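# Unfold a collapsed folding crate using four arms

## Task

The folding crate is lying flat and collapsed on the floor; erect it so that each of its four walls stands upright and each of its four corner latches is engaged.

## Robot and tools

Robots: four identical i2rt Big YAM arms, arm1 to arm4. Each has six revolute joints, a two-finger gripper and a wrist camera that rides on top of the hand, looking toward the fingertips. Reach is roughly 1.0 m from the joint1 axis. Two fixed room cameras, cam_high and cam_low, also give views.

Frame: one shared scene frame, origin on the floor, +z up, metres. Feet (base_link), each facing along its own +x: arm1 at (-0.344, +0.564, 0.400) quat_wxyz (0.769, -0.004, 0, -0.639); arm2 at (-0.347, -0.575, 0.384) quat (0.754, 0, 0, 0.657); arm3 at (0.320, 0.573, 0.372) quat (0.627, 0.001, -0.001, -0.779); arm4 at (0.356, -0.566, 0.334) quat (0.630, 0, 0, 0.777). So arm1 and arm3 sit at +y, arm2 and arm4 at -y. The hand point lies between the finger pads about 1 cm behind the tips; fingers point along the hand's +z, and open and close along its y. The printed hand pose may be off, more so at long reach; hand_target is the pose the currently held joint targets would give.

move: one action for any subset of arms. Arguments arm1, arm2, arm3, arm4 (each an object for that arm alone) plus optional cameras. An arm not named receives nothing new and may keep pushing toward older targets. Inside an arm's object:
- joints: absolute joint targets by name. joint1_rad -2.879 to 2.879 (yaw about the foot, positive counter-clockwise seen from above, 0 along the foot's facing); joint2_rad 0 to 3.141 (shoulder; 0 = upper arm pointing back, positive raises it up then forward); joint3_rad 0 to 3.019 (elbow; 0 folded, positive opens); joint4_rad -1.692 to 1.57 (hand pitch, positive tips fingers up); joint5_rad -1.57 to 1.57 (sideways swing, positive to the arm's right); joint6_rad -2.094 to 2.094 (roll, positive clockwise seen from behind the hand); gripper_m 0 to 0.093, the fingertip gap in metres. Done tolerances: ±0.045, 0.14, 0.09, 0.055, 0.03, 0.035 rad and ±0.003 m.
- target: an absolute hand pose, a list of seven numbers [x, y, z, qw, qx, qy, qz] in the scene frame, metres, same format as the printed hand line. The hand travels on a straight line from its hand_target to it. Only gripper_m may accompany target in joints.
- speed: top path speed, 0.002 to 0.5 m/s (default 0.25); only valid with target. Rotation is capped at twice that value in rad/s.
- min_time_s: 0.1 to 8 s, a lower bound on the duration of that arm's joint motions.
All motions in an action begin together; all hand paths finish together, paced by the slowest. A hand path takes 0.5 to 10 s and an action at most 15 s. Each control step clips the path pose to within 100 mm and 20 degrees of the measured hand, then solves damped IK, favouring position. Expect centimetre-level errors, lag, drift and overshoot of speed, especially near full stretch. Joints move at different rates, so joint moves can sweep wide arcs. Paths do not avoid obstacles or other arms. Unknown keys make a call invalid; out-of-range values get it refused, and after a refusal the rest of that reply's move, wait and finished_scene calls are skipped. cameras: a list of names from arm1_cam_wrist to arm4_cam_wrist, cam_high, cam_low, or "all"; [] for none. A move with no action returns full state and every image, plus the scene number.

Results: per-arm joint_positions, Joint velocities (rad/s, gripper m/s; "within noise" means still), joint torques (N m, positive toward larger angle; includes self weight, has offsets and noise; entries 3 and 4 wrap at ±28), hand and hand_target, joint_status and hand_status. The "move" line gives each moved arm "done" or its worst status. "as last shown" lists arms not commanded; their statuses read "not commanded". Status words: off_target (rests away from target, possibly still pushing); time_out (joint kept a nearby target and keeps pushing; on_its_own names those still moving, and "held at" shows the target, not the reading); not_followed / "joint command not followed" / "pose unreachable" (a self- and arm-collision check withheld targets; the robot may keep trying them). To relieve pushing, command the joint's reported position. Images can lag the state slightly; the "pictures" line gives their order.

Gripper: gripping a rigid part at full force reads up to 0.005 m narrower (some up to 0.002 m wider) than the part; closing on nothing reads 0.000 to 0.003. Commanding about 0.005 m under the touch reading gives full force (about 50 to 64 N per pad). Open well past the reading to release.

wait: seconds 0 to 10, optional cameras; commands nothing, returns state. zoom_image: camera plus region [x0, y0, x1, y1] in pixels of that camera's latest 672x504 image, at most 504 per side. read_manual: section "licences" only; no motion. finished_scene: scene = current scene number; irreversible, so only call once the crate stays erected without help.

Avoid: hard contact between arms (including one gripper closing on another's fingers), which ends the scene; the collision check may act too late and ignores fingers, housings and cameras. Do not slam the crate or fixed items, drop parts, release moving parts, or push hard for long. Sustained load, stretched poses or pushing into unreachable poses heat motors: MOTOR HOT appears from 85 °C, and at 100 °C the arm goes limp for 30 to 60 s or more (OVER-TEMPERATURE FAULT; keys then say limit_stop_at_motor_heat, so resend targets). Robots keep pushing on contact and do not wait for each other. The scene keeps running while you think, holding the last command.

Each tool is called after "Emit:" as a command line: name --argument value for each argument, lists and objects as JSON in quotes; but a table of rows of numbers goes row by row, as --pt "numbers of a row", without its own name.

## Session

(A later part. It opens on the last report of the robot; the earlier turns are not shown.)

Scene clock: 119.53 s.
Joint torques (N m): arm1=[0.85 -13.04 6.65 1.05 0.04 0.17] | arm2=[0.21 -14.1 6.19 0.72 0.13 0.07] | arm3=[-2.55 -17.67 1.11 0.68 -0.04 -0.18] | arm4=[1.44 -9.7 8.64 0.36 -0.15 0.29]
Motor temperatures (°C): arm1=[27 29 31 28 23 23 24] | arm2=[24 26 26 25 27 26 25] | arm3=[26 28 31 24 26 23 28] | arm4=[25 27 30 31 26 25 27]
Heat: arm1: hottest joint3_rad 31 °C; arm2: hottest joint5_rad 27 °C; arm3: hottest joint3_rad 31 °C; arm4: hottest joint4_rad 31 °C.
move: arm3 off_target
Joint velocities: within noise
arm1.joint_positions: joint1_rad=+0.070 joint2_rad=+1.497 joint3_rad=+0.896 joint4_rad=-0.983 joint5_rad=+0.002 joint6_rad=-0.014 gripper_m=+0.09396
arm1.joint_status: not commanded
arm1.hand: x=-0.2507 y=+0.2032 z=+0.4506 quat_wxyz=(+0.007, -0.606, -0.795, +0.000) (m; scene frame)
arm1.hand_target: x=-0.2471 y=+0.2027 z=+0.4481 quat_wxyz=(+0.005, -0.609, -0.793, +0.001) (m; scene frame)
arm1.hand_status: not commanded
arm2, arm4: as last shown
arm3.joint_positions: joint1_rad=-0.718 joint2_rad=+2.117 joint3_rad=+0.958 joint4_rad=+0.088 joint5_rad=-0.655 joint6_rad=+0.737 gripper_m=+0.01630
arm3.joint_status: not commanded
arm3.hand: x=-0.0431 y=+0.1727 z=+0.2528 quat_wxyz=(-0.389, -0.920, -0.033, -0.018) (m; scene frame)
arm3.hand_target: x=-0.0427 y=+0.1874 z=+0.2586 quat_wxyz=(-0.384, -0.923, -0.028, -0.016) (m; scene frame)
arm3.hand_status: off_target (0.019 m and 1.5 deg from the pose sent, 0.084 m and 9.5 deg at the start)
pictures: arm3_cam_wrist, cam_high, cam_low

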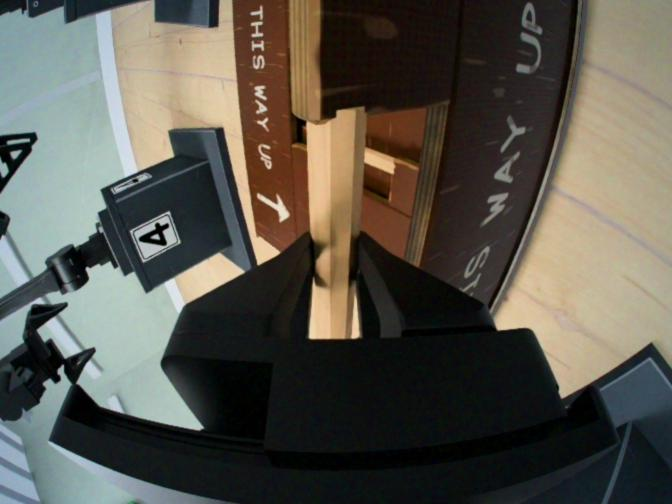

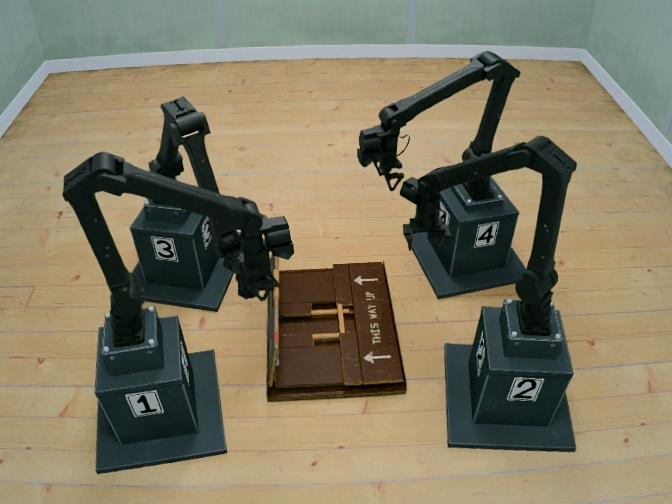

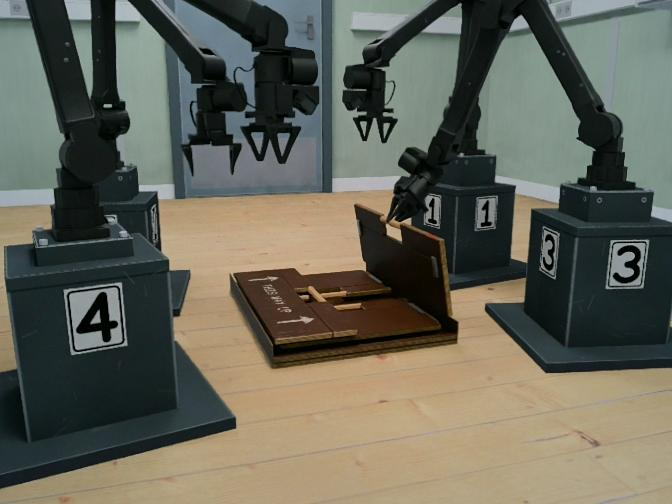

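Emit:
zoom_image --camera "cam_low" --region '[230, 180, 480, 370]'

Emit:
move --arm3 '{"target": [-0.046, 0.212, 0.256, 0.3825, 0.9235, 0.0258, 0.0107], "speed": 0.08}' --cameras '["arm3_cam_wrist", "cam_low", "cam_high"]'

Emit:
zoom_image --camera "cam_low" --region '[230, 180, 480, 370]'

Scaled by 2.016 from the camera's 672x504 image, which has a finer 960x720 frame.

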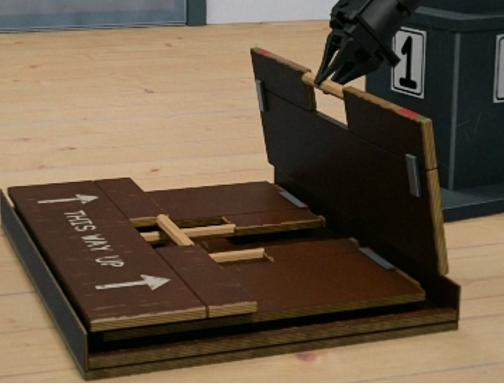

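Scene clock: 130.77 s.
Joint torques (N m): arm1=[1.03 -12.22 6.71 1.02 0.07 0.17] | arm2=[0.21 -14.15 6.19 0.73 0.13 0.07] | arm3=[-3.31 -16.62 1.21 0.38 0.21 -0.23] | arm4=[1.44 -9.64 8.65 0.38 -0.15 0.29]
Motor temperatures (°C): arm1=[27 29 31 28 23 23 24] | arm2=[24 26 26 25 27 26 25] | arm3=[26 28 30 24 26 23 28] | arm4=[25 27 30 30 26 25 26]
Heat: arm1: hottest joint3_rad 31 °C; arm2: hottest joint5_rad 27 °C; arm3: hottest joint3_rad 30 °C; arm4: hottest joint3_rad 30 °C.
move: arm3 off_target
Joint velocities: within noise
arm1: as last shown
arm2.joint_positions: joint1_rad=-0.717 joint2_rad=+1.665 joint3_rad=+0.972 joint4_rad=-0.907 joint5_rad=-0.010 joint6_rad=+0.650 gripper_m=+0.09397
arm2.joint_status: not commanded
arm2.hand: x=-0.0376 y=-0.3034 z=+0.3937 quat_wxyz=(+0.014, +0.034, -0.999, +0.005) (m; scene frame)
arm2.hand_target: x=-0.0332 y=-0.2980 z=+0.3958 quat_wxyz=(+0.006, +0.032, -0.999, +0.000) (m; scene frame)
arm2.hand_status: not commanded
arm3.joint_positions: joint1_rad=-0.755 joint2_rad=+2.099 joint3_rad=+0.927 joint4_rad=+0.085 joint5_rad=-0.676 joint6_rad=+0.697 gripper_m=+0.01630
arm3.joint_status: not commanded
arm3.hand: x=-0.0448 y=+0.1916 z=+0.2561 quat_wxyz=(-0.393, -0.919, -0.034, -0.016) (m; scene frame)
arm3.hand_target: x=-0.0452 y=+0.2113 z=+0.2558 quat_wxyz=(-0.383, -0.924, -0.025, -0.014) (m; scene frame)
arm3.hand_status: off_target (0.020 m and 1.8 deg from the pose sent, 0.040 m and 1.5 deg at the start)
arm4.joint_positions: joint1_rad=+0.068 joint2_rad=+1.415 joint3_rad=+1.015 joint4_rad=-1.172 joint5_rad=+0.002 joint6_rad=-0.010 gripper_m=+0.09396
arm4.joint_status: not commanded
arm4.hand: x=+0.2528 y=-0.1988 z=+0.4529 quat_wxyz=(+0.000, +0.801, -0.599, +0.001) (m; scene frame)
arm4.hand_target: x=+0.2541 y=-0.1993 z=+0.4463 quat_wxyz=(+0.003, +0.794, -0.608, +0.004) (m; scene frame)
arm4.hand_status: not commanded
pictures: arm3_cam_wrist, cam_high, cam_low

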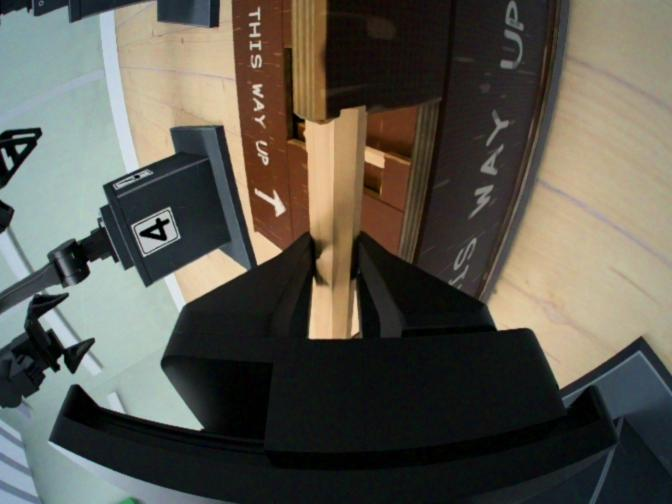

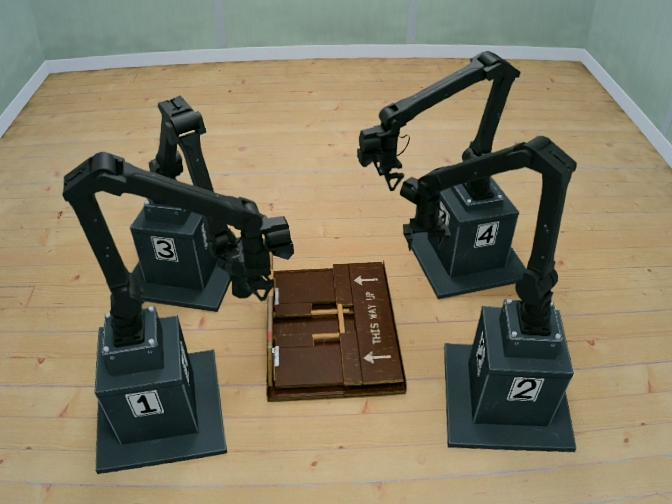

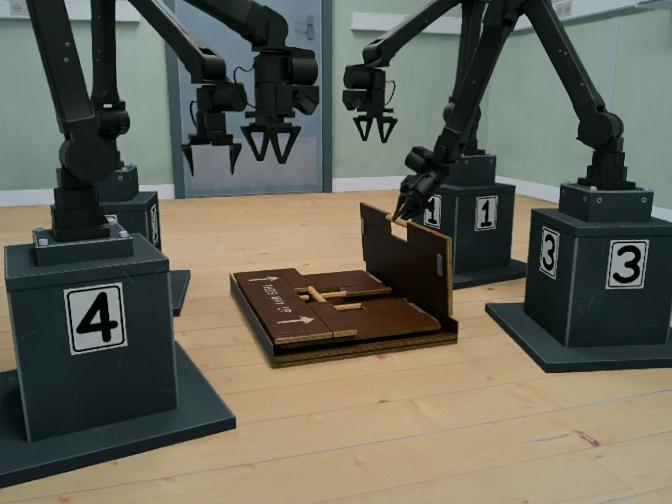

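Scaled by 2.016 from the camera's 672x504 image, which has a finer 960x720 frame.

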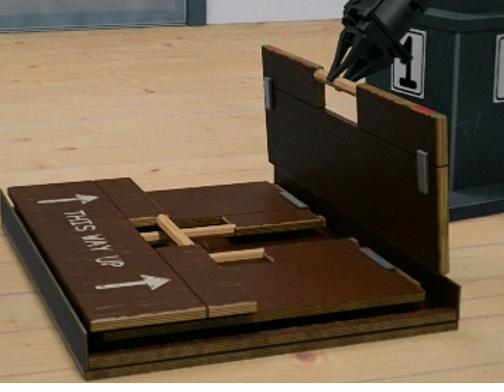

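Emit:
move --arm3 '{"target": [-0.046, 0.228, 0.256, 0.3825, 0.9235, 0.0258, 0.0107], "speed": 0.08}' --cameras '["arm3_cam_wrist", "cam_low"]'

Emit:
zoom_image --camera "cam_low" --region '[230, 180, 480, 370]'

Scene clock: 134.97 s.
Joint torques (N m): arm1=[0.44 -12.4 6.72 1.09 0.07 0.19] | arm2=[0.32 -14.15 6.19 0.7 0.13 0.07] | arm3=[-2.96 -16.26 0.95 0.35 0.29 -0.28] | arm4=[1.44 -9.64 8.65 0.36 -0.15 0.29]
Motor temperatures (°C): arm1=[27 29 32 28 23 23 24] | arm2=[24 26 26 25 27 26 25] | arm3=[26 28 30 24 26 23 28] | arm4=[25 27 30 30 26 25 26]
Heat: arm1: hottest joint3_rad 32 °C; arm2: hottest joint5_rad 27 °C; arm3: hottest joint3_rad 30 °C; arm4: hottest joint3_rad 30 °C.
move: arm3 off_target
Joint velocities: within noise
arm1, arm2, arm4: as last shown
arm3.joint_positions: joint1_rad=-0.784 joint2_rad=+2.087 joint3_rad=+0.901 joint4_rad=+0.083 joint5_rad=-0.690 joint6_rad=+0.665 gripper_m=+0.01630
arm3.joint_status: not commanded
arm3.hand: x=-0.0446 y=+0.2074 z=+0.2570 quat_wxyz=(-0.395, -0.918, -0.035, -0.014) (m; scene frame)
arm3.hand_target: x=-0.0446 y=+0.2274 z=+0.2556 quat_wxyz=(-0.383, -0.923, -0.025, -0.012) (m; scene frame)
arm3.hand_status: off_target (0.021 m and 1.9 deg from the pose sent, 0.036 m and 1.8 deg at the start)
pictures: arm3_cam_wrist, cam_low

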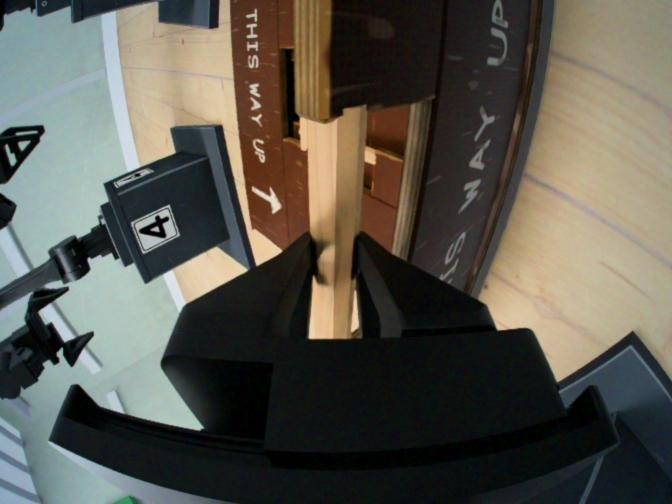

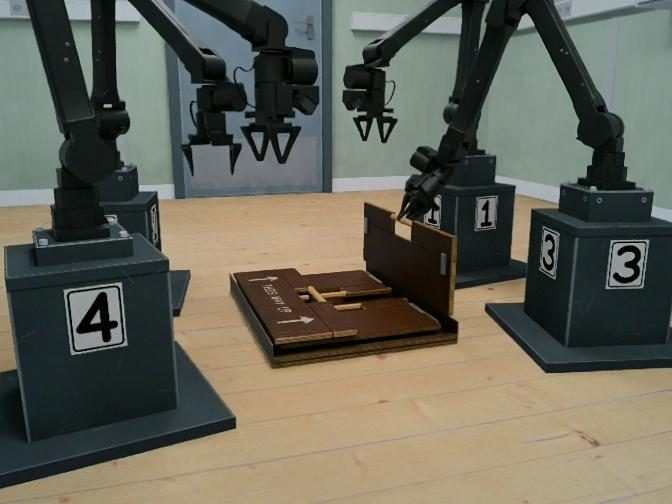

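Scaled by 2.016 from the camera's 672x504 image, which has a finer 960x720 frame.

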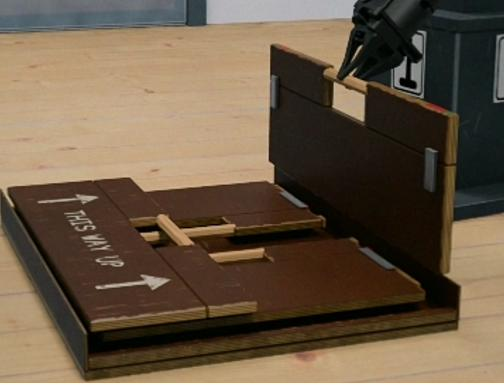

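Emit:
move --arm2 '{"target": [-0.036, -0.040, 0.14, 0, -0.0279, 0.9996, 0], "speed": 0.25, "joints": {"gripper_m": 0.045}}' --cameras '["arm2_cam_wrist", "cam_low"]'

Scene clock: 146.43 s.
Joint torques (N m): arm1=[0.67 -12.34 6.79 1.2 0.04 0.18] | arm2=[-0.56 -23.12 6.9 -0.13 0.21 0.06] | arm3=[-3.14 -16.44 1.25 0.31 0.26 -0.24] | arm4=[1.49 -9.64 8.64 0.38 -0.15 0.29]
Motor temperatures (°C): arm1=[27 29 32 28 23 23 24] | arm2=[24 26 26 25 27 26 25] | arm3=[26 28 29 24 26 23 28] | arm4=[25 27 30 30 26 25 26]
Heat: arm1: hottest joint3_rad 32 °C; arm2: hottest joint5_rad 27 °C; arm3: hottest joint3_rad 29 °C; arm4: hottest joint3_rad 30 °C.
move: arm2 off_target
Joint velocities: within noise
arm1, arm3, arm4: as last shown
arm2.joint_positions: joint1_rad=-0.390 joint2_rad=+2.518 joint3_rad=+1.624 joint4_rad=-0.696 joint5_rad=+0.001 joint6_rad=+0.981 gripper_m=+0.04513
arm2.joint_status: all done
arm2.hand: x=-0.0430 y=-0.0535 z=+0.1353 quat_wxyz=(+0.004, +0.032, -0.999, +0.008) (m; scene frame)
arm2.hand_target: x=-0.0355 y=-0.0433 z=+0.1393 quat_wxyz=(-0.001, +0.027, -1.000, +0.002) (m; scene frame)
arm2.hand_status: off_target (0.016 m and 1.1 deg from the pose sent, 0.366 m and 1.9 deg at the start)
pictures: arm2_cam_wrist, cam_low

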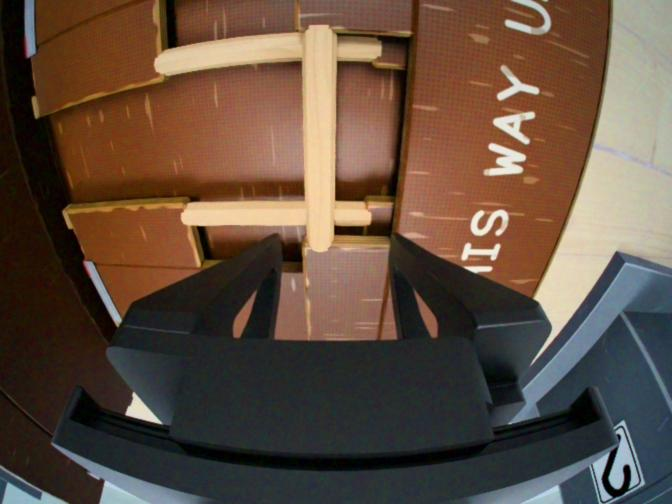

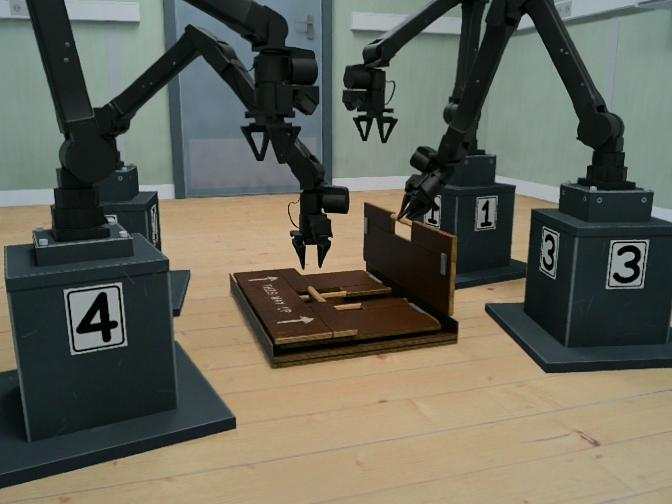

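Emit:
move --arm2 '{"target": [-0.030, -0.032, 0.070, 0, -0.0279, 0.9996, 0], "speed": 0.12}' --cameras '["arm2_cam_wrist"]'

Scene clock: 149.73 s.
Joint torques (N m): arm1=[0.5 -11.87 6.79 1.09 0.04 0.22] | arm2=[-0.21 -23.94 6.53 0.57 0.03 0.05] | arm3=[-3.25 -16.26 1.1 0.36 0.28 -0.28] | arm4=[1.44 -9.7 8.64 0.39 -0.15 0.29]
Motor temperatures (°C): arm1=[27 29 32 28 23 23 24] | arm2=[24 27 26 25 27 26 25] | arm3=[26 28 29 24 26 23 28] | arm4=[25 27 30 30 26 25 26]
Heat: arm1: hottest joint3_rad 32 °C; arm2: hottest joint2_rad 27 °C; arm3: hottest joint3_rad 29 °C; arm4: hottest joint3_rad 30 °C.
move: arm2 off_target
Joint velocities: within noise
arm1, arm3, arm4: as last shown
arm2.joint_positions: joint1_rad=-0.394 joint2_rad=+2.688 joint3_rad=+1.752 joint4_rad=-0.674 joint5_rad=+0.001 joint6_rad=+0.981 gripper_m=+0.04513
arm2.joint_status: not commanded
arm2.hand: x=-0.0377 y=-0.0501 z=+0.0646 quat_wxyz=(+0.010, +0.030, -0.999, +0.016) (m; scene frame)
arm2.hand_target: x=-0.0282 y=-0.0347 z=+0.0700 quat_wxyz=(+0.000, +0.026, -1.000, +0.000) (m; scene frame)
arm2.hand_status: off_target (0.020 m and 2.2 deg from the pose sent, 0.070 m and 1.1 deg at the start)
pictures: arm2_cam_wrist

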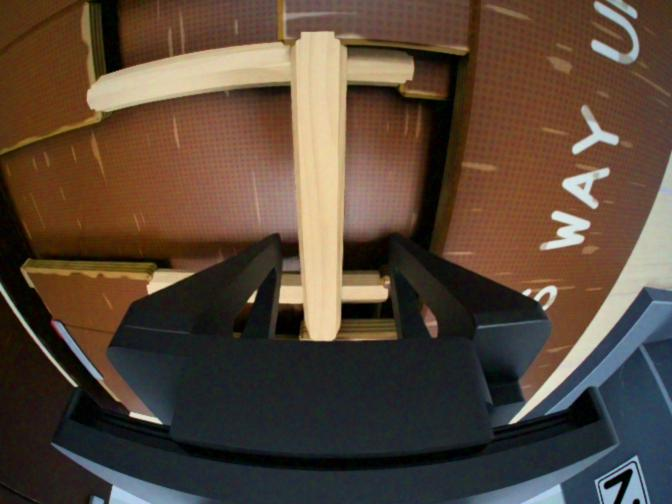

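Emit:
move --arm2 '{"target": [-0.029, -0.028, 0.068, 0, -0.0279, 0.9996, 0], "speed": 0.05, "joints": {"gripper_m": 0.012}}' --cameras '["arm2_cam_wrist"]'

Scene clock: 151.80 s.
Joint torques (N m): arm1=[0.21 -12.4 6.65 0.85 0.05 0.2] | arm2=[0.38 -23.3 7.5 0.34 0.08 0.05] | arm3=[-2.78 -16.09 1.07 0.34 0.28 -0.24] | arm4=[1.44 -9.64 8.64 0.39 -0.15 0.29]
Motor temperatures (°C): arm1=[27 29 32 28 23 23 24] | arm2=[24 27 26 25 27 26 25] | arm3=[26 28 29 24 26 23 28] | arm4=[25 27 30 30 26 25 26]
Heat: arm1: hottest joint3_rad 32 °C; arm2: hottest joint2_rad 27 °C; arm3: hottest joint3_rad 29 °C; arm4: hottest joint3_rad 30 °C.
move: arm2 off_target
Joint velocities: within noise
arm1, arm3, arm4: as last shown
arm2.joint_positions: joint1_rad=-0.388 joint2_rad=+2.690 joint3_rad=+1.763 joint4_rad=-0.676 joint5_rad=+0.001 joint6_rad=+0.990 gripper_m=+0.01242
arm2.joint_status: all done
arm2.hand: x=-0.0385 y=-0.0440 z=+0.0661 quat_wxyz=(+0.008, +0.028, -0.999, +0.013) (m; scene frame)
arm2.hand_target: x=-0.0325 y=-0.0269 z=+0.0677 quat_wxyz=(+0.000, +0.027, -1.000, +0.000) (m; scene frame)
arm2.hand_status: off_target (0.019 m and 1.8 deg from the pose sent, 0.024 m and 2.2 deg at the start)
pictures: arm2_cam_wrist

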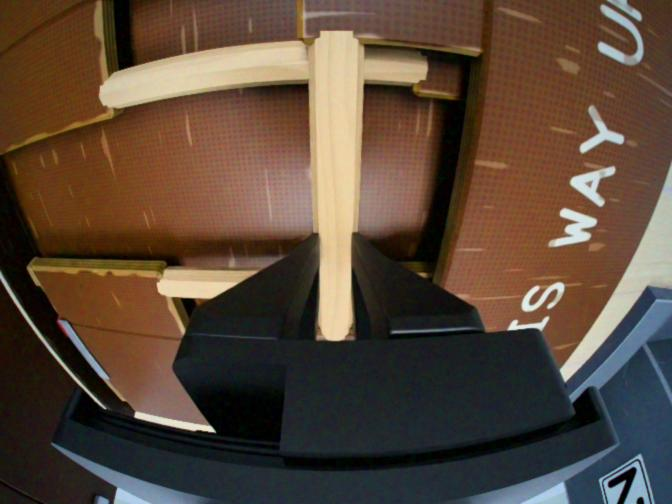

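Emit:
move --arm2 '{"joints": {"gripper_m": 0.005}}' --cameras '["arm2_cam_wrist"]'

Emit:
zoom_image --camera "arm2_cam_wrist" --region '[230, 180, 440, 360]'

Scene clock: 153.47 s.
Joint torques (N m): arm1=[0.32 -12.34 6.87 0.96 0.09 0.26] | arm2=[0.38 -23.24 7.46 0.31 0.07 0.06] | arm3=[-3.49 -15.97 1.16 0.28 0.26 -0.28] | arm4=[1.44 -9.64 8.65 0.38 -0.15 0.29]
Motor temperatures (°C): arm1=[27 29 32 28 23 23 24] | arm2=[24 27 26 25 27 26 25] | arm3=[26 28 29 24 26 23 28] | arm4=[25 27 30 30 26 25 26]
Heat: arm1: hottest joint3_rad 32 °C; arm2: hottest joint2_rad 27 °C; arm3: hottest joint3_rad 29 °C; arm4: hottest joint3_rad 30 °C.
move: arm2 off_target
Joint velocities: within noise
arm1, arm3, arm4: as last shown
arm2.joint_positions: joint1_rad=-0.388 joint2_rad=+2.690 joint3_rad=+1.763 joint4_rad=-0.677 joint5_rad=+0.001 joint6_rad=+0.990 gripper_m=+0.01239
arm2.joint_status: gripper_m off_target (ended at +0.01239, target +0.00500)
arm2.hand: x=-0.0387 y=-0.0443 z=+0.0661 quat_wxyz=(+0.008, +0.028, -0.999, +0.014) (m; scene frame)
arm2.hand_target: x=-0.0327 y=-0.0272 z=+0.0677 quat_wxyz=(+0.000, +0.027, -1.000, +0.001) (m; scene frame)
arm2.hand_status: not commanded
pictures: arm2_cam_wrist

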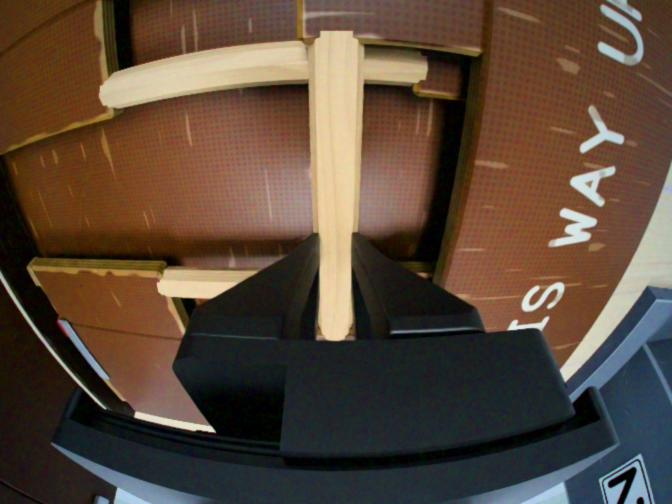

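Scaled by 2.400 from the camera's 672x504 image, which has a finer 960x720 frame.

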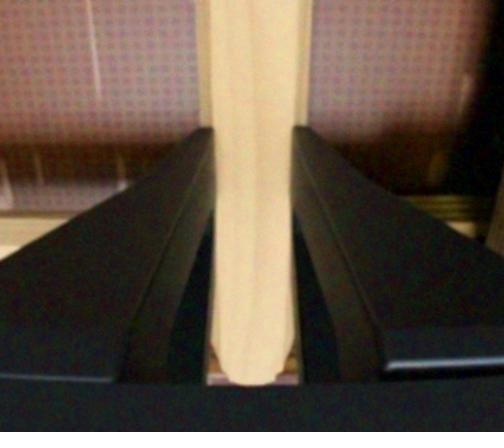

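Emit:
move --arm2 '{"target": [-0.033, -0.051, 0.132, -0.0024, -0.0278, 0.9958, 0.0871], "speed": 0.12}'

Emit:
move --arm2 '{"target": [-0.034, -0.087, 0.198, -0.0060, -0.0272, 0.9759, 0.2163], "speed": 0.15}' --cameras '["arm2_cam_wrist", "cam_low", "cam_high"]'

Scene clock: 156.77 s.
Joint torques (N m): arm1=[0.26 -12.69 6.58 0.94 0.05 0.18] | arm2=[-0.79 -26.81 3.21 -0.06 -0.08 -0.17] | arm3=[-2.78 -16.26 1.11 0.28 0.29 -0.26] | arm4=[1.49 -9.7 8.64 0.38 -0.15 0.29]
Motor temperatures (°C): arm1=[27 29 32 28 23 23 24] | arm2=[24 28 26 25 27 26 25] | arm3=[26 28 29 24 26 23 28] | arm4=[25 27 30 30 26 25 26]
Heat: arm1: hottest joint3_rad 32 °C; arm2: hottest joint2_rad 28 °C; arm3: hottest joint3_rad 29 °C; arm4: hottest joint3_rad 30 °C.
move: arm2 off_target
Joint velocities: within noise
arm1, arm3, arm4: as last shown
arm2.joint_positions: joint1_rad=-0.422 joint2_rad=+2.530 joint3_rad=+1.522 joint4_rad=-0.427 joint5_rad=-0.102 joint6_rad=+0.966 gripper_m=+0.01191
arm2.joint_status: not commanded
arm2.hand: x=-0.0389 y=-0.0499 z=+0.1090 quat_wxyz=(+0.005, +0.027, -0.996, -0.085) (m; scene frame)
arm2.hand_target: x=-0.0317 y=-0.0474 z=+0.1317 quat_wxyz=(+0.000, +0.028, -0.995, -0.092) (m; scene frame)
arm2.hand_status: off_target (0.024 m and 0.4 deg from the pose sent, 0.067 m and 11.6 deg at the start)
pictures: none

Scene clock: 158.40 s.
Joint torques (N m): arm1=[0.85 -12.1 6.74 1.01 0.08 0.22] | arm2=[0.09 -22.59 3.96 1.29 -0.24 -0.18] | arm3=[-3.14 -16.03 1.09 0.27 0.27 -0.27] | arm4=[1.44 -9.7 8.65 0.38 -0.15 0.29]
Motor temperatures (°C): arm1=[27 29 32 28 23 23 24] | arm2=[24 28 26 25 27 26 25] | arm3=[26 28 29 24 26 23 28] | arm4=[25 27 30 30 26 25 26]
Heat: arm1: hottest joint3_rad 32 °C; arm2: hottest joint2_rad 28 °C; arm3: hottest joint3_rad 29 °C; arm4: hottest joint3_rad 30 °C.
move: arm2 off_target
Joint velocities: within noise
arm1.joint_positions: joint1_rad=+0.070 joint2_rad=+1.497 joint3_rad=+0.896 joint4_rad=-0.983 joint5_rad=+0.002 joint6_rad=-0.014 gripper_m=+0.09396
arm1.joint_status: not commanded
arm1.hand: x=-0.2507 y=+0.2032 z=+0.4506 quat_wxyz=(+0.007, -0.606, -0.795, +0.000) (m; scene frame)
arm1.hand_target: x=-0.2471 y=+0.2027 z=+0.4481 quat_wxyz=(+0.005, -0.609, -0.793, +0.001) (m; scene frame)
arm1.hand_status: not commanded
arm2.joint_positions: joint1_rad=-0.516 joint2_rad=+2.295 joint3_rad=+1.188 joint4_rad=-0.179 joint5_rad=-0.268 joint6_rad=+0.921 gripper_m=+0.00516
arm2.joint_status: not commanded
arm2.on_its_own: gripper_m moved -0.00675 to your old target +0.00500
arm2.hand: x=-0.0415 y=-0.1003 z=+0.1797 quat_wxyz=(+0.020, +0.018, -0.981, -0.192) (m; scene frame)
arm2.hand_target: x=-0.0322 y=-0.0899 z=+0.1976 quat_wxyz=(+0.006, +0.024, -0.977, -0.211) (m; scene frame)
arm2.hand_status: off_target (0.024 m and 3.4 deg from the pose sent, 0.097 m and 15.3 deg at the start)
arm3, arm4: as last shown
pictures: arm2_cam_wrist, cam_high, cam_low

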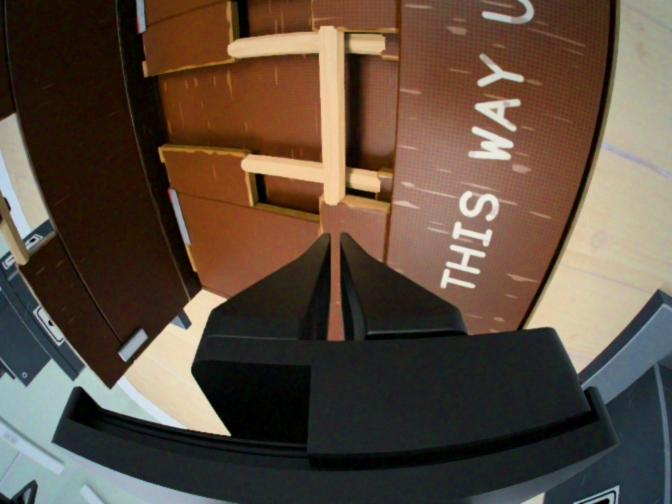

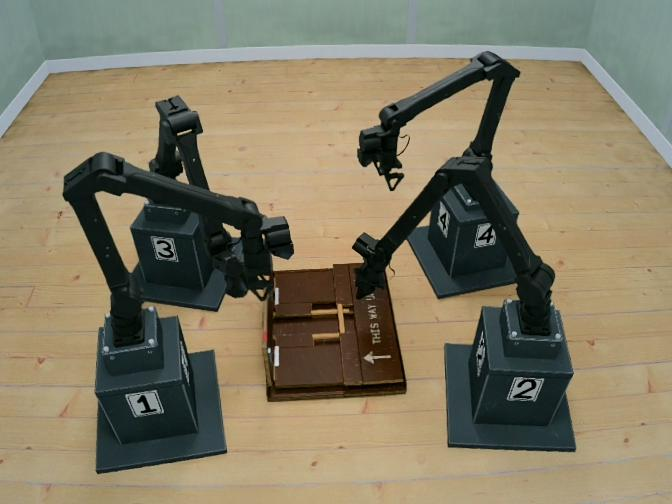

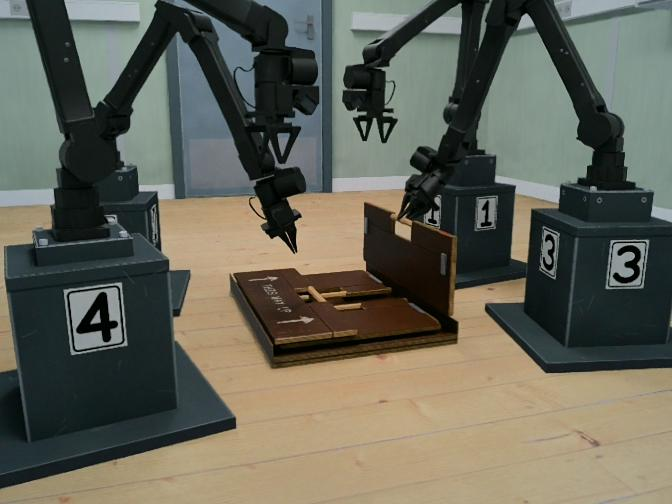

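Emit:
move --arm2 '{"target": [-0.030, -0.030, 0.14, 0, -0.0279, 0.9996, 0], "speed": 0.2, "joints": {"gripper_m": 0.05}}'

Emit:
move --arm2 '{"target": [-0.029, -0.030, 0.054, 0, -0.0279, 0.9996, 0], "speed": 0.12, "joints": {"gripper_m": 0.04}}' --cameras '["arm2_cam_wrist", "cam_low"]'

Scene clock: 162.23 s.
Joint torques (N m): arm1=[1.03 -12.45 6.95 1.05 0.06 0.14] | arm2=[0.38 -23.06 7.28 0.09 0.21 0.08] | arm3=[-3.37 -16.67 1.13 0.34 0.29 -0.26] | arm4=[1.44 -9.7 8.64 0.39 -0.16 0.29]
Motor temperatures (°C): arm1=[27 29 32 28 23 23 24] | arm2=[24 28 26 25 27 26 25] | arm3=[26 27 29 24 26 23 28] | arm4=[25 27 30 30 26 25 26]
Heat: arm1: hottest joint3_rad 32 °C; arm2: hottest joint2_rad 28 °C; arm3: hottest joint3_rad 29 °C; arm4: hottest joint3_rad 30 °C.
move: arm2 off_target
Joint velocities: within noise
arm1, arm3: as last shown
arm2.joint_positions: joint1_rad=-0.388 joint2_rad=+2.533 joint3_rad=+1.674 joint4_rad=-0.725 joint5_rad=-0.009 joint6_rad=+0.970 gripper_m=+0.04986
arm2.joint_status: all done
arm2.hand: x=-0.0380 y=-0.0398 z=+0.1386 quat_wxyz=(+0.007, +0.038, -0.999, +0.003) (m; scene frame)
arm2.hand_target: x=-0.0341 y=-0.0293 z=+0.1393 quat_wxyz=(+0.002, +0.036, -0.999, -0.001) (m; scene frame)
arm2.hand_status: off_target (0.013 m and 1.4 deg from the pose sent, 0.082 m and 22.3 deg at the start)
arm4.joint_positions: joint1_rad=+0.068 joint2_rad=+1.415 joint3_rad=+1.015 joint4_rad=-1.172 joint5_rad=+0.002 joint6_rad=-0.010 gripper_m=+0.09396
arm4.joint_status: not commanded
arm4.hand: x=+0.2528 y=-0.1988 z=+0.4529 quat_wxyz=(+0.000, +0.801, -0.599, +0.001) (m; scene frame)
arm4.hand_target: x=+0.2541 y=-0.1993 z=+0.4463 quat_wxyz=(+0.003, +0.794, -0.608, +0.004) (m; scene frame)
arm4.hand_status: not commanded
pictures: none

Scene clock: 163.80 s.
Joint torques (N m): arm1=[0.15 -12.16 6.69 1.16 0.07 0.22] | arm2=[-0.26 -24.18 6.61 0.64 0.21 0.07] | arm3=[-3.14 -16.44 1.07 0.17 0.28 -0.24] | arm4=[1.44 -9.64 8.65 0.38 -0.15 0.29]
Motor temperatures (°C): arm1=[27 29 32 28 23 23 24] | arm2=[24 28 26 25 27 26 25] | arm3=[26 27 29 24 26 23 28] | arm4=[25 27 30 30 26 25 26]
Heat: arm1: hottest joint3_rad 32 °C; arm2: hottest joint2_rad 28 °C; arm3: hottest joint3_rad 29 °C; arm4: hottest joint3_rad 30 °C.
move: arm2 off_target
Joint velocities: within noise
arm1, arm4: as last shown
arm2.joint_positions: joint1_rad=-0.388 joint2_rad=+2.723 joint3_rad=+1.786 joint4_rad=-0.670 joint5_rad=-0.004 joint6_rad=+0.979 gripper_m=+0.04013
arm2.joint_status: all done
arm2.hand: x=-0.0397 y=-0.0445 z=+0.0511 quat_wxyz=(+0.011, +0.033, -0.999, +0.014) (m; scene frame)
arm2.hand_target: x=-0.0293 y=-0.0304 z=+0.0551 quat_wxyz=(+0.000, +0.028, -1.000, -0.001) (m; scene frame)
arm2.hand_status: off_target (0.018 m and 2.1 deg from the pose sent, 0.086 m and 1.4 deg at the start)
arm3.joint_positions: joint1_rad=-0.784 joint2_rad=+2.087 joint3_rad=+0.901 joint4_rad=+0.083 joint5_rad=-0.690 joint6_rad=+0.665 gripper_m=+0.01630
arm3.joint_status: not commanded
arm3.hand: x=-0.0446 y=+0.2074 z=+0.2570 quat_wxyz=(-0.395, -0.918, -0.035, -0.014) (m; scene frame)
arm3.hand_target: x=-0.0446 y=+0.2274 z=+0.2556 quat_wxyz=(-0.383, -0.923, -0.025, -0.012) (m; scene frame)
arm3.hand_status: not commanded
pictures: arm2_cam_wrist, cam_low

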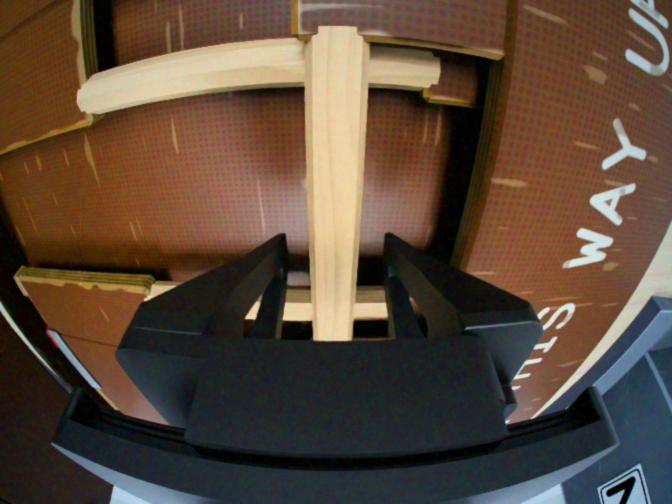

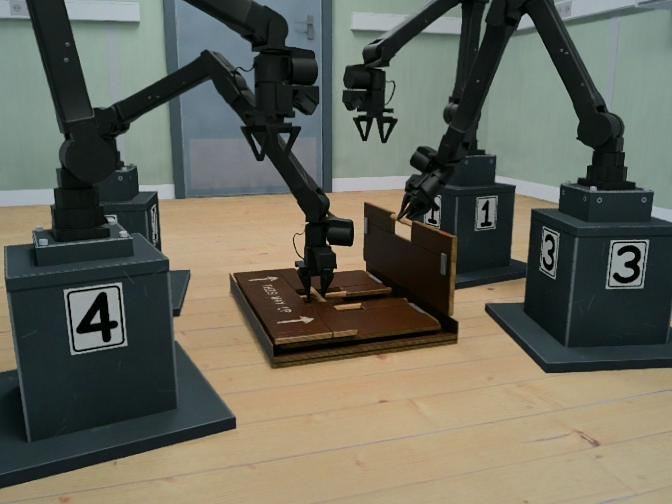

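Now close the grip deeper on the bar.

Emit:
move --arm2 '{"joints": {"gripper_m": 0.008}}' --cameras '["arm2_cam_wrist"]'

Scene clock: 165.13 s.
Joint torques (N m): arm1=[0.5 -12.81 6.84 1.03 0.08 0.2] | arm2=[-0.26 -24.06 6.52 0.58 0.14 0.04] | arm3=[-2.84 -16.5 1.14 0.31 0.27 -0.24] | arm4=[1.44 -9.64 8.64 0.38 -0.15 0.29]
Motor temperatures (°C): arm1=[27 29 32 28 23 23 24] | arm2=[24 28 26 25 27 26 25] | arm3=[26 27 28 24 26 23 28] | arm4=[25 27 30 30 26 25 26]
Heat: arm1: hottest joint3_rad 32 °C; arm2: hottest joint2_rad 28 °C; arm3: hottest joint3_rad 28 °C; arm4: hottest joint3_rad 30 °C.
move: arm2 off_target
Joint velocities: within noise
arm1, arm3, arm4: as last shown
arm2.joint_positions: joint1_rad=-0.388 joint2_rad=+2.723 joint3_rad=+1.788 joint4_rad=-0.668 joint5_rad=-0.002 joint6_rad=+0.990 gripper_m=+0.01705
arm2.joint_status: gripper_m off_target (ended at +0.01708, target +0.00800)
arm2.hand: x=-0.0389 y=-0.0436 z=+0.0514 quat_wxyz=(+0.009, +0.028, -0.999, +0.013) (m; scene frame)
arm2.hand_target: x=-0.0291 y=-0.0300 z=+0.0552 quat_wxyz=(-0.001, +0.024, -1.000, -0.001) (m; scene frame)
arm2.hand_status: not commanded
pictures: arm2_cam_wrist

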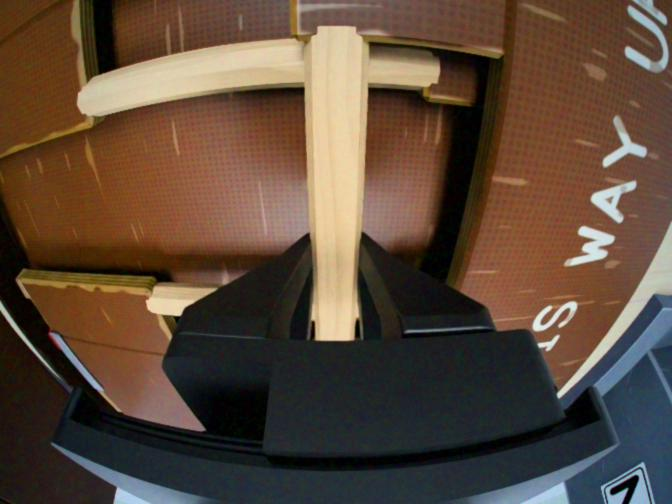

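Emit:
move --arm2 '{"target": [-0.032, -0.043, 0.120, -0.0024, -0.0278, 0.9958, 0.0871], "speed": 0.1}'

Emit:
move --arm2 '{"target": [-0.034, -0.078, 0.187, -0.0060, -0.0272, 0.9759, 0.2163], "speed": 0.12}' --cameras '["arm2_cam_wrist", "cam_low"]'

Scene clock: 167.87 s.
Joint torques (N m): arm1=[0.32 -12.4 6.74 0.94 0.06 0.23] | arm2=[-0.79 -27.87 3.1 -0.18 0.08 -0.13] | arm3=[-3.08 -16.09 1.21 0.34 0.31 -0.3] | arm4=[1.44 -9.7 8.64 0.38 -0.16 0.29]
Motor temperatures (°C): arm1=[27 29 32 28 23 23 24] | arm2=[24 28 26 25 27 26 25] | arm3=[26 27 28 24 26 23 28] | arm4=[25 27 30 30 26 25 26]
Heat: arm1: hottest joint3_rad 32 °C; arm2: hottest joint2_rad 28 °C; arm3: hottest joint3_rad 28 °C; arm4: hottest joint3_rad 30 °C.
move: arm2 off_target
Joint velocities: within noise
arm1, arm3, arm4: as last shown
arm2.joint_positions: joint1_rad=-0.419 joint2_rad=+2.578 joint3_rad=+1.562 joint4_rad=-0.426 joint5_rad=-0.104 joint6_rad=+0.969 gripper_m=+0.01705
arm2.joint_status: not commanded
arm2.hand: x=-0.0389 y=-0.0460 z=+0.0905 quat_wxyz=(+0.007, +0.027, -0.996, -0.083) (m; scene frame)
arm2.hand_target: x=-0.0294 y=-0.0410 z=+0.1191 quat_wxyz=(+0.000, +0.027, -0.995, -0.091) (m; scene frame)
arm2.hand_status: off_target (0.030 m and 0.8 deg from the pose sent, 0.069 m and 11.5 deg at the start)
pictures: none

Scene clock: 169.60 s.
Joint torques (N m): arm1=[0.5 -12.22 6.61 1.01 0.07 0.23] | arm2=[-0.79 -24.64 2.63 0.29 -0.12 -0.17] | arm3=[-3.37 -16.09 1.25 0.31 0.27 -0.25] | arm4=[1.44 -9.64 8.65 0.39 -0.15 0.29]
Motor temperatures (°C): arm1=[27 29 32 28 23 23 24] | arm2=[24 28 26 25 27 26 25] | arm3=[26 27 28 24 26 23 28] | arm4=[25 27 30 30 26 25 26]
Heat: arm1: hottest joint3_rad 32 °C; arm2: hottest joint2_rad 28 °C; arm3: hottest joint3_rad 28 °C; arm4: hottest joint3_rad 30 °C.
move: arm2 off_target
Joint velocities: within noise
arm1, arm3, arm4: as last shown
arm2.joint_positions: joint1_rad=-0.499 joint2_rad=+2.351 joint3_rad=+1.239 joint4_rad=-0.134 joint5_rad=-0.274 joint6_rad=+0.930 gripper_m=+0.01705
arm2.joint_status: not commanded
arm2.hand: x=-0.0384 y=-0.0783 z=+0.1651 quat_wxyz=(+0.013, +0.025, -0.978, -0.209) (m; scene frame)
arm2.hand_target: x=-0.0330 y=-0.0790 z=+0.1855 quat_wxyz=(+0.006, +0.026, -0.976, -0.215) (m; scene frame)
arm2.hand_status: off_target (0.022 m and 1.2 deg from the pose sent, 0.102 m and 15.5 deg at the start)
pictures: arm2_cam_wrist, cam_low

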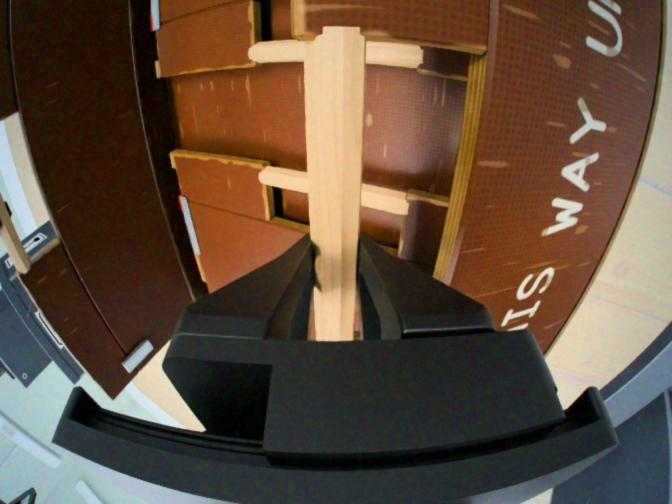

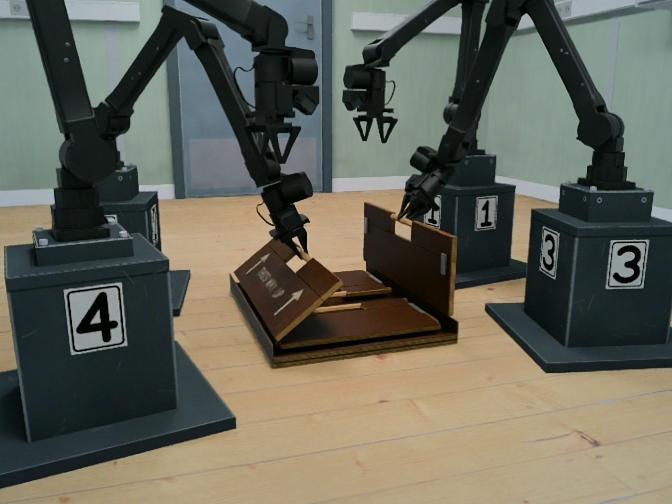

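Emit:
move --arm2 '{"target": [-0.036, -0.142, 0.236, -0.0084, -0.0266, 0.9533, 0.3006], "speed": 0.12}'

Emit:
move --arm2 '{"target": [-0.038, -0.208, 0.256, -0.0107, -0.0258, 0.9235, 0.3825], "speed": 0.1}' --cameras '["arm2_cam_wrist", "cam_low", "cam_high"]'

Scene clock: 172.37 s.
Joint torques (N m): arm1=[0.79 -12.57 6.74 0.99 0.05 0.2] | arm2=[-0.85 -21.83 1.96 0.5 -0.15 -0.2] | arm3=[-2.96 -16.32 1.2 0.31 0.28 -0.23] | arm4=[1.44 -9.64 8.65 0.38 -0.15 0.29]
Motor temperatures (°C): arm1=[27 29 32 28 23 23 24] | arm2=[24 29 26 25 27 26 25] | arm3=[26 27 28 24 26 23 28] | arm4=[25 27 30 30 26 25 26]
Heat: arm1: hottest joint3_rad 32 °C; arm2: hottest joint2_rad 29 °C; arm3: hottest joint3_rad 28 °C; arm4: hottest joint3_rad 30 °C.
move: arm2 off_target
Joint velocities: within noise
arm1, arm3, arm4: as last shown
arm2.joint_positions: joint1_rad=-0.614 joint2_rad=+2.182 joint3_rad=+0.981 joint4_rad=+0.070 joint5_rad=-0.426 joint6_rad=+0.867 gripper_m=+0.01676
arm2.joint_status: not commanded
arm2.hand: x=-0.0363 y=-0.1373 z=+0.2196 quat_wxyz=(+0.012, +0.024, -0.955, -0.296) (m; scene frame)
arm2.hand_target: x=-0.0342 y=-0.1417 z=+0.2354 quat_wxyz=(+0.006, +0.026, -0.954, -0.300) (m; scene frame)
arm2.hand_status: off_target (0.017 m and 0.7 deg from the pose sent, 0.095 m and 10.9 deg at the start)
pictures: none

Scene clock: 173.87 s.
Joint torques (N m): arm1=[1.26 -12.57 6.68 1.21 0.03 0.2] | arm2=[-0.56 -19.55 0.81 0.61 -0.67 -0.2] | arm3=[-3.49 -15.97 1.1 0.42 0.24 -0.28] | arm4=[1.44 -9.64 8.65 0.38 -0.15 0.29]
Motor temperatures (°C): arm1=[27 29 32 28 23 23 24] | arm2=[24 29 26 25 27 26 25] | arm3=[26 27 28 24 26 23 28] | arm4=[25 27 30 30 26 25 26]
Heat: arm1: hottest joint3_rad 32 °C; arm2: hottest joint2_rad 29 °C; arm3: hottest joint3_rad 28 °C; arm4: hottest joint3_rad 30 °C.
move: arm2 off_target
Joint velocities: within noise
arm1, arm3, arm4: as last shown
arm2.joint_positions: joint1_rad=-0.769 joint2_rad=+2.119 joint3_rad=+0.794 joint4_rad=+0.262 joint5_rad=-0.613 joint6_rad=+0.785 gripper_m=+0.01676
arm2.joint_status: not commanded
arm2.hand: x=-0.0345 y=-0.2032 z=+0.2431 quat_wxyz=(+0.014, +0.021, -0.926, -0.377) (m; scene frame)
arm2.hand_target: x=-0.0391 y=-0.2086 z=+0.2553 quat_wxyz=(+0.014, +0.024, -0.924, -0.381) (m; scene frame)
arm2.hand_status: off_target (0.014 m and 0.9 deg from the pose sent, 0.080 m and 10.5 deg at the start)
pictures: arm2_cam_wrist, cam_high, cam_low

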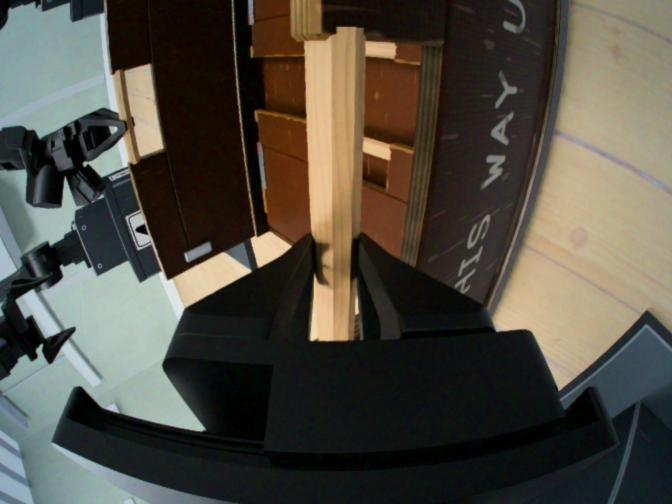

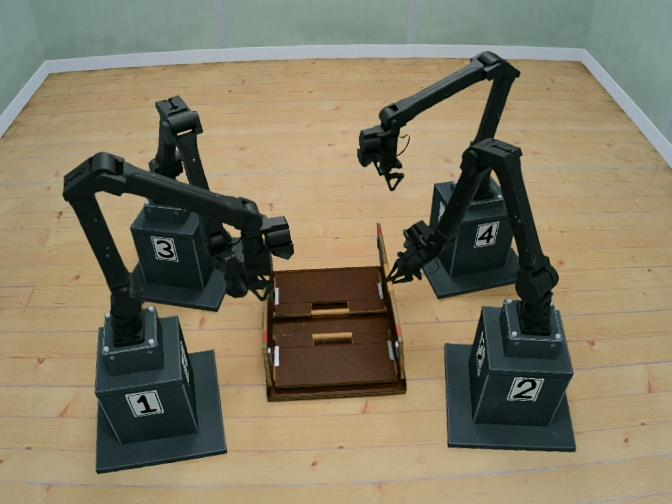

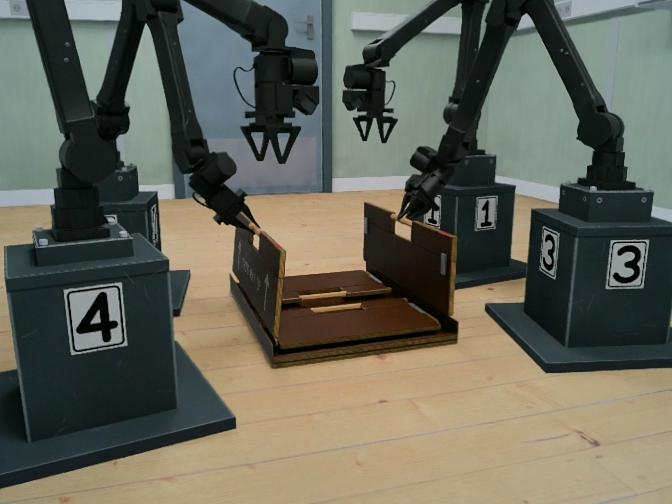

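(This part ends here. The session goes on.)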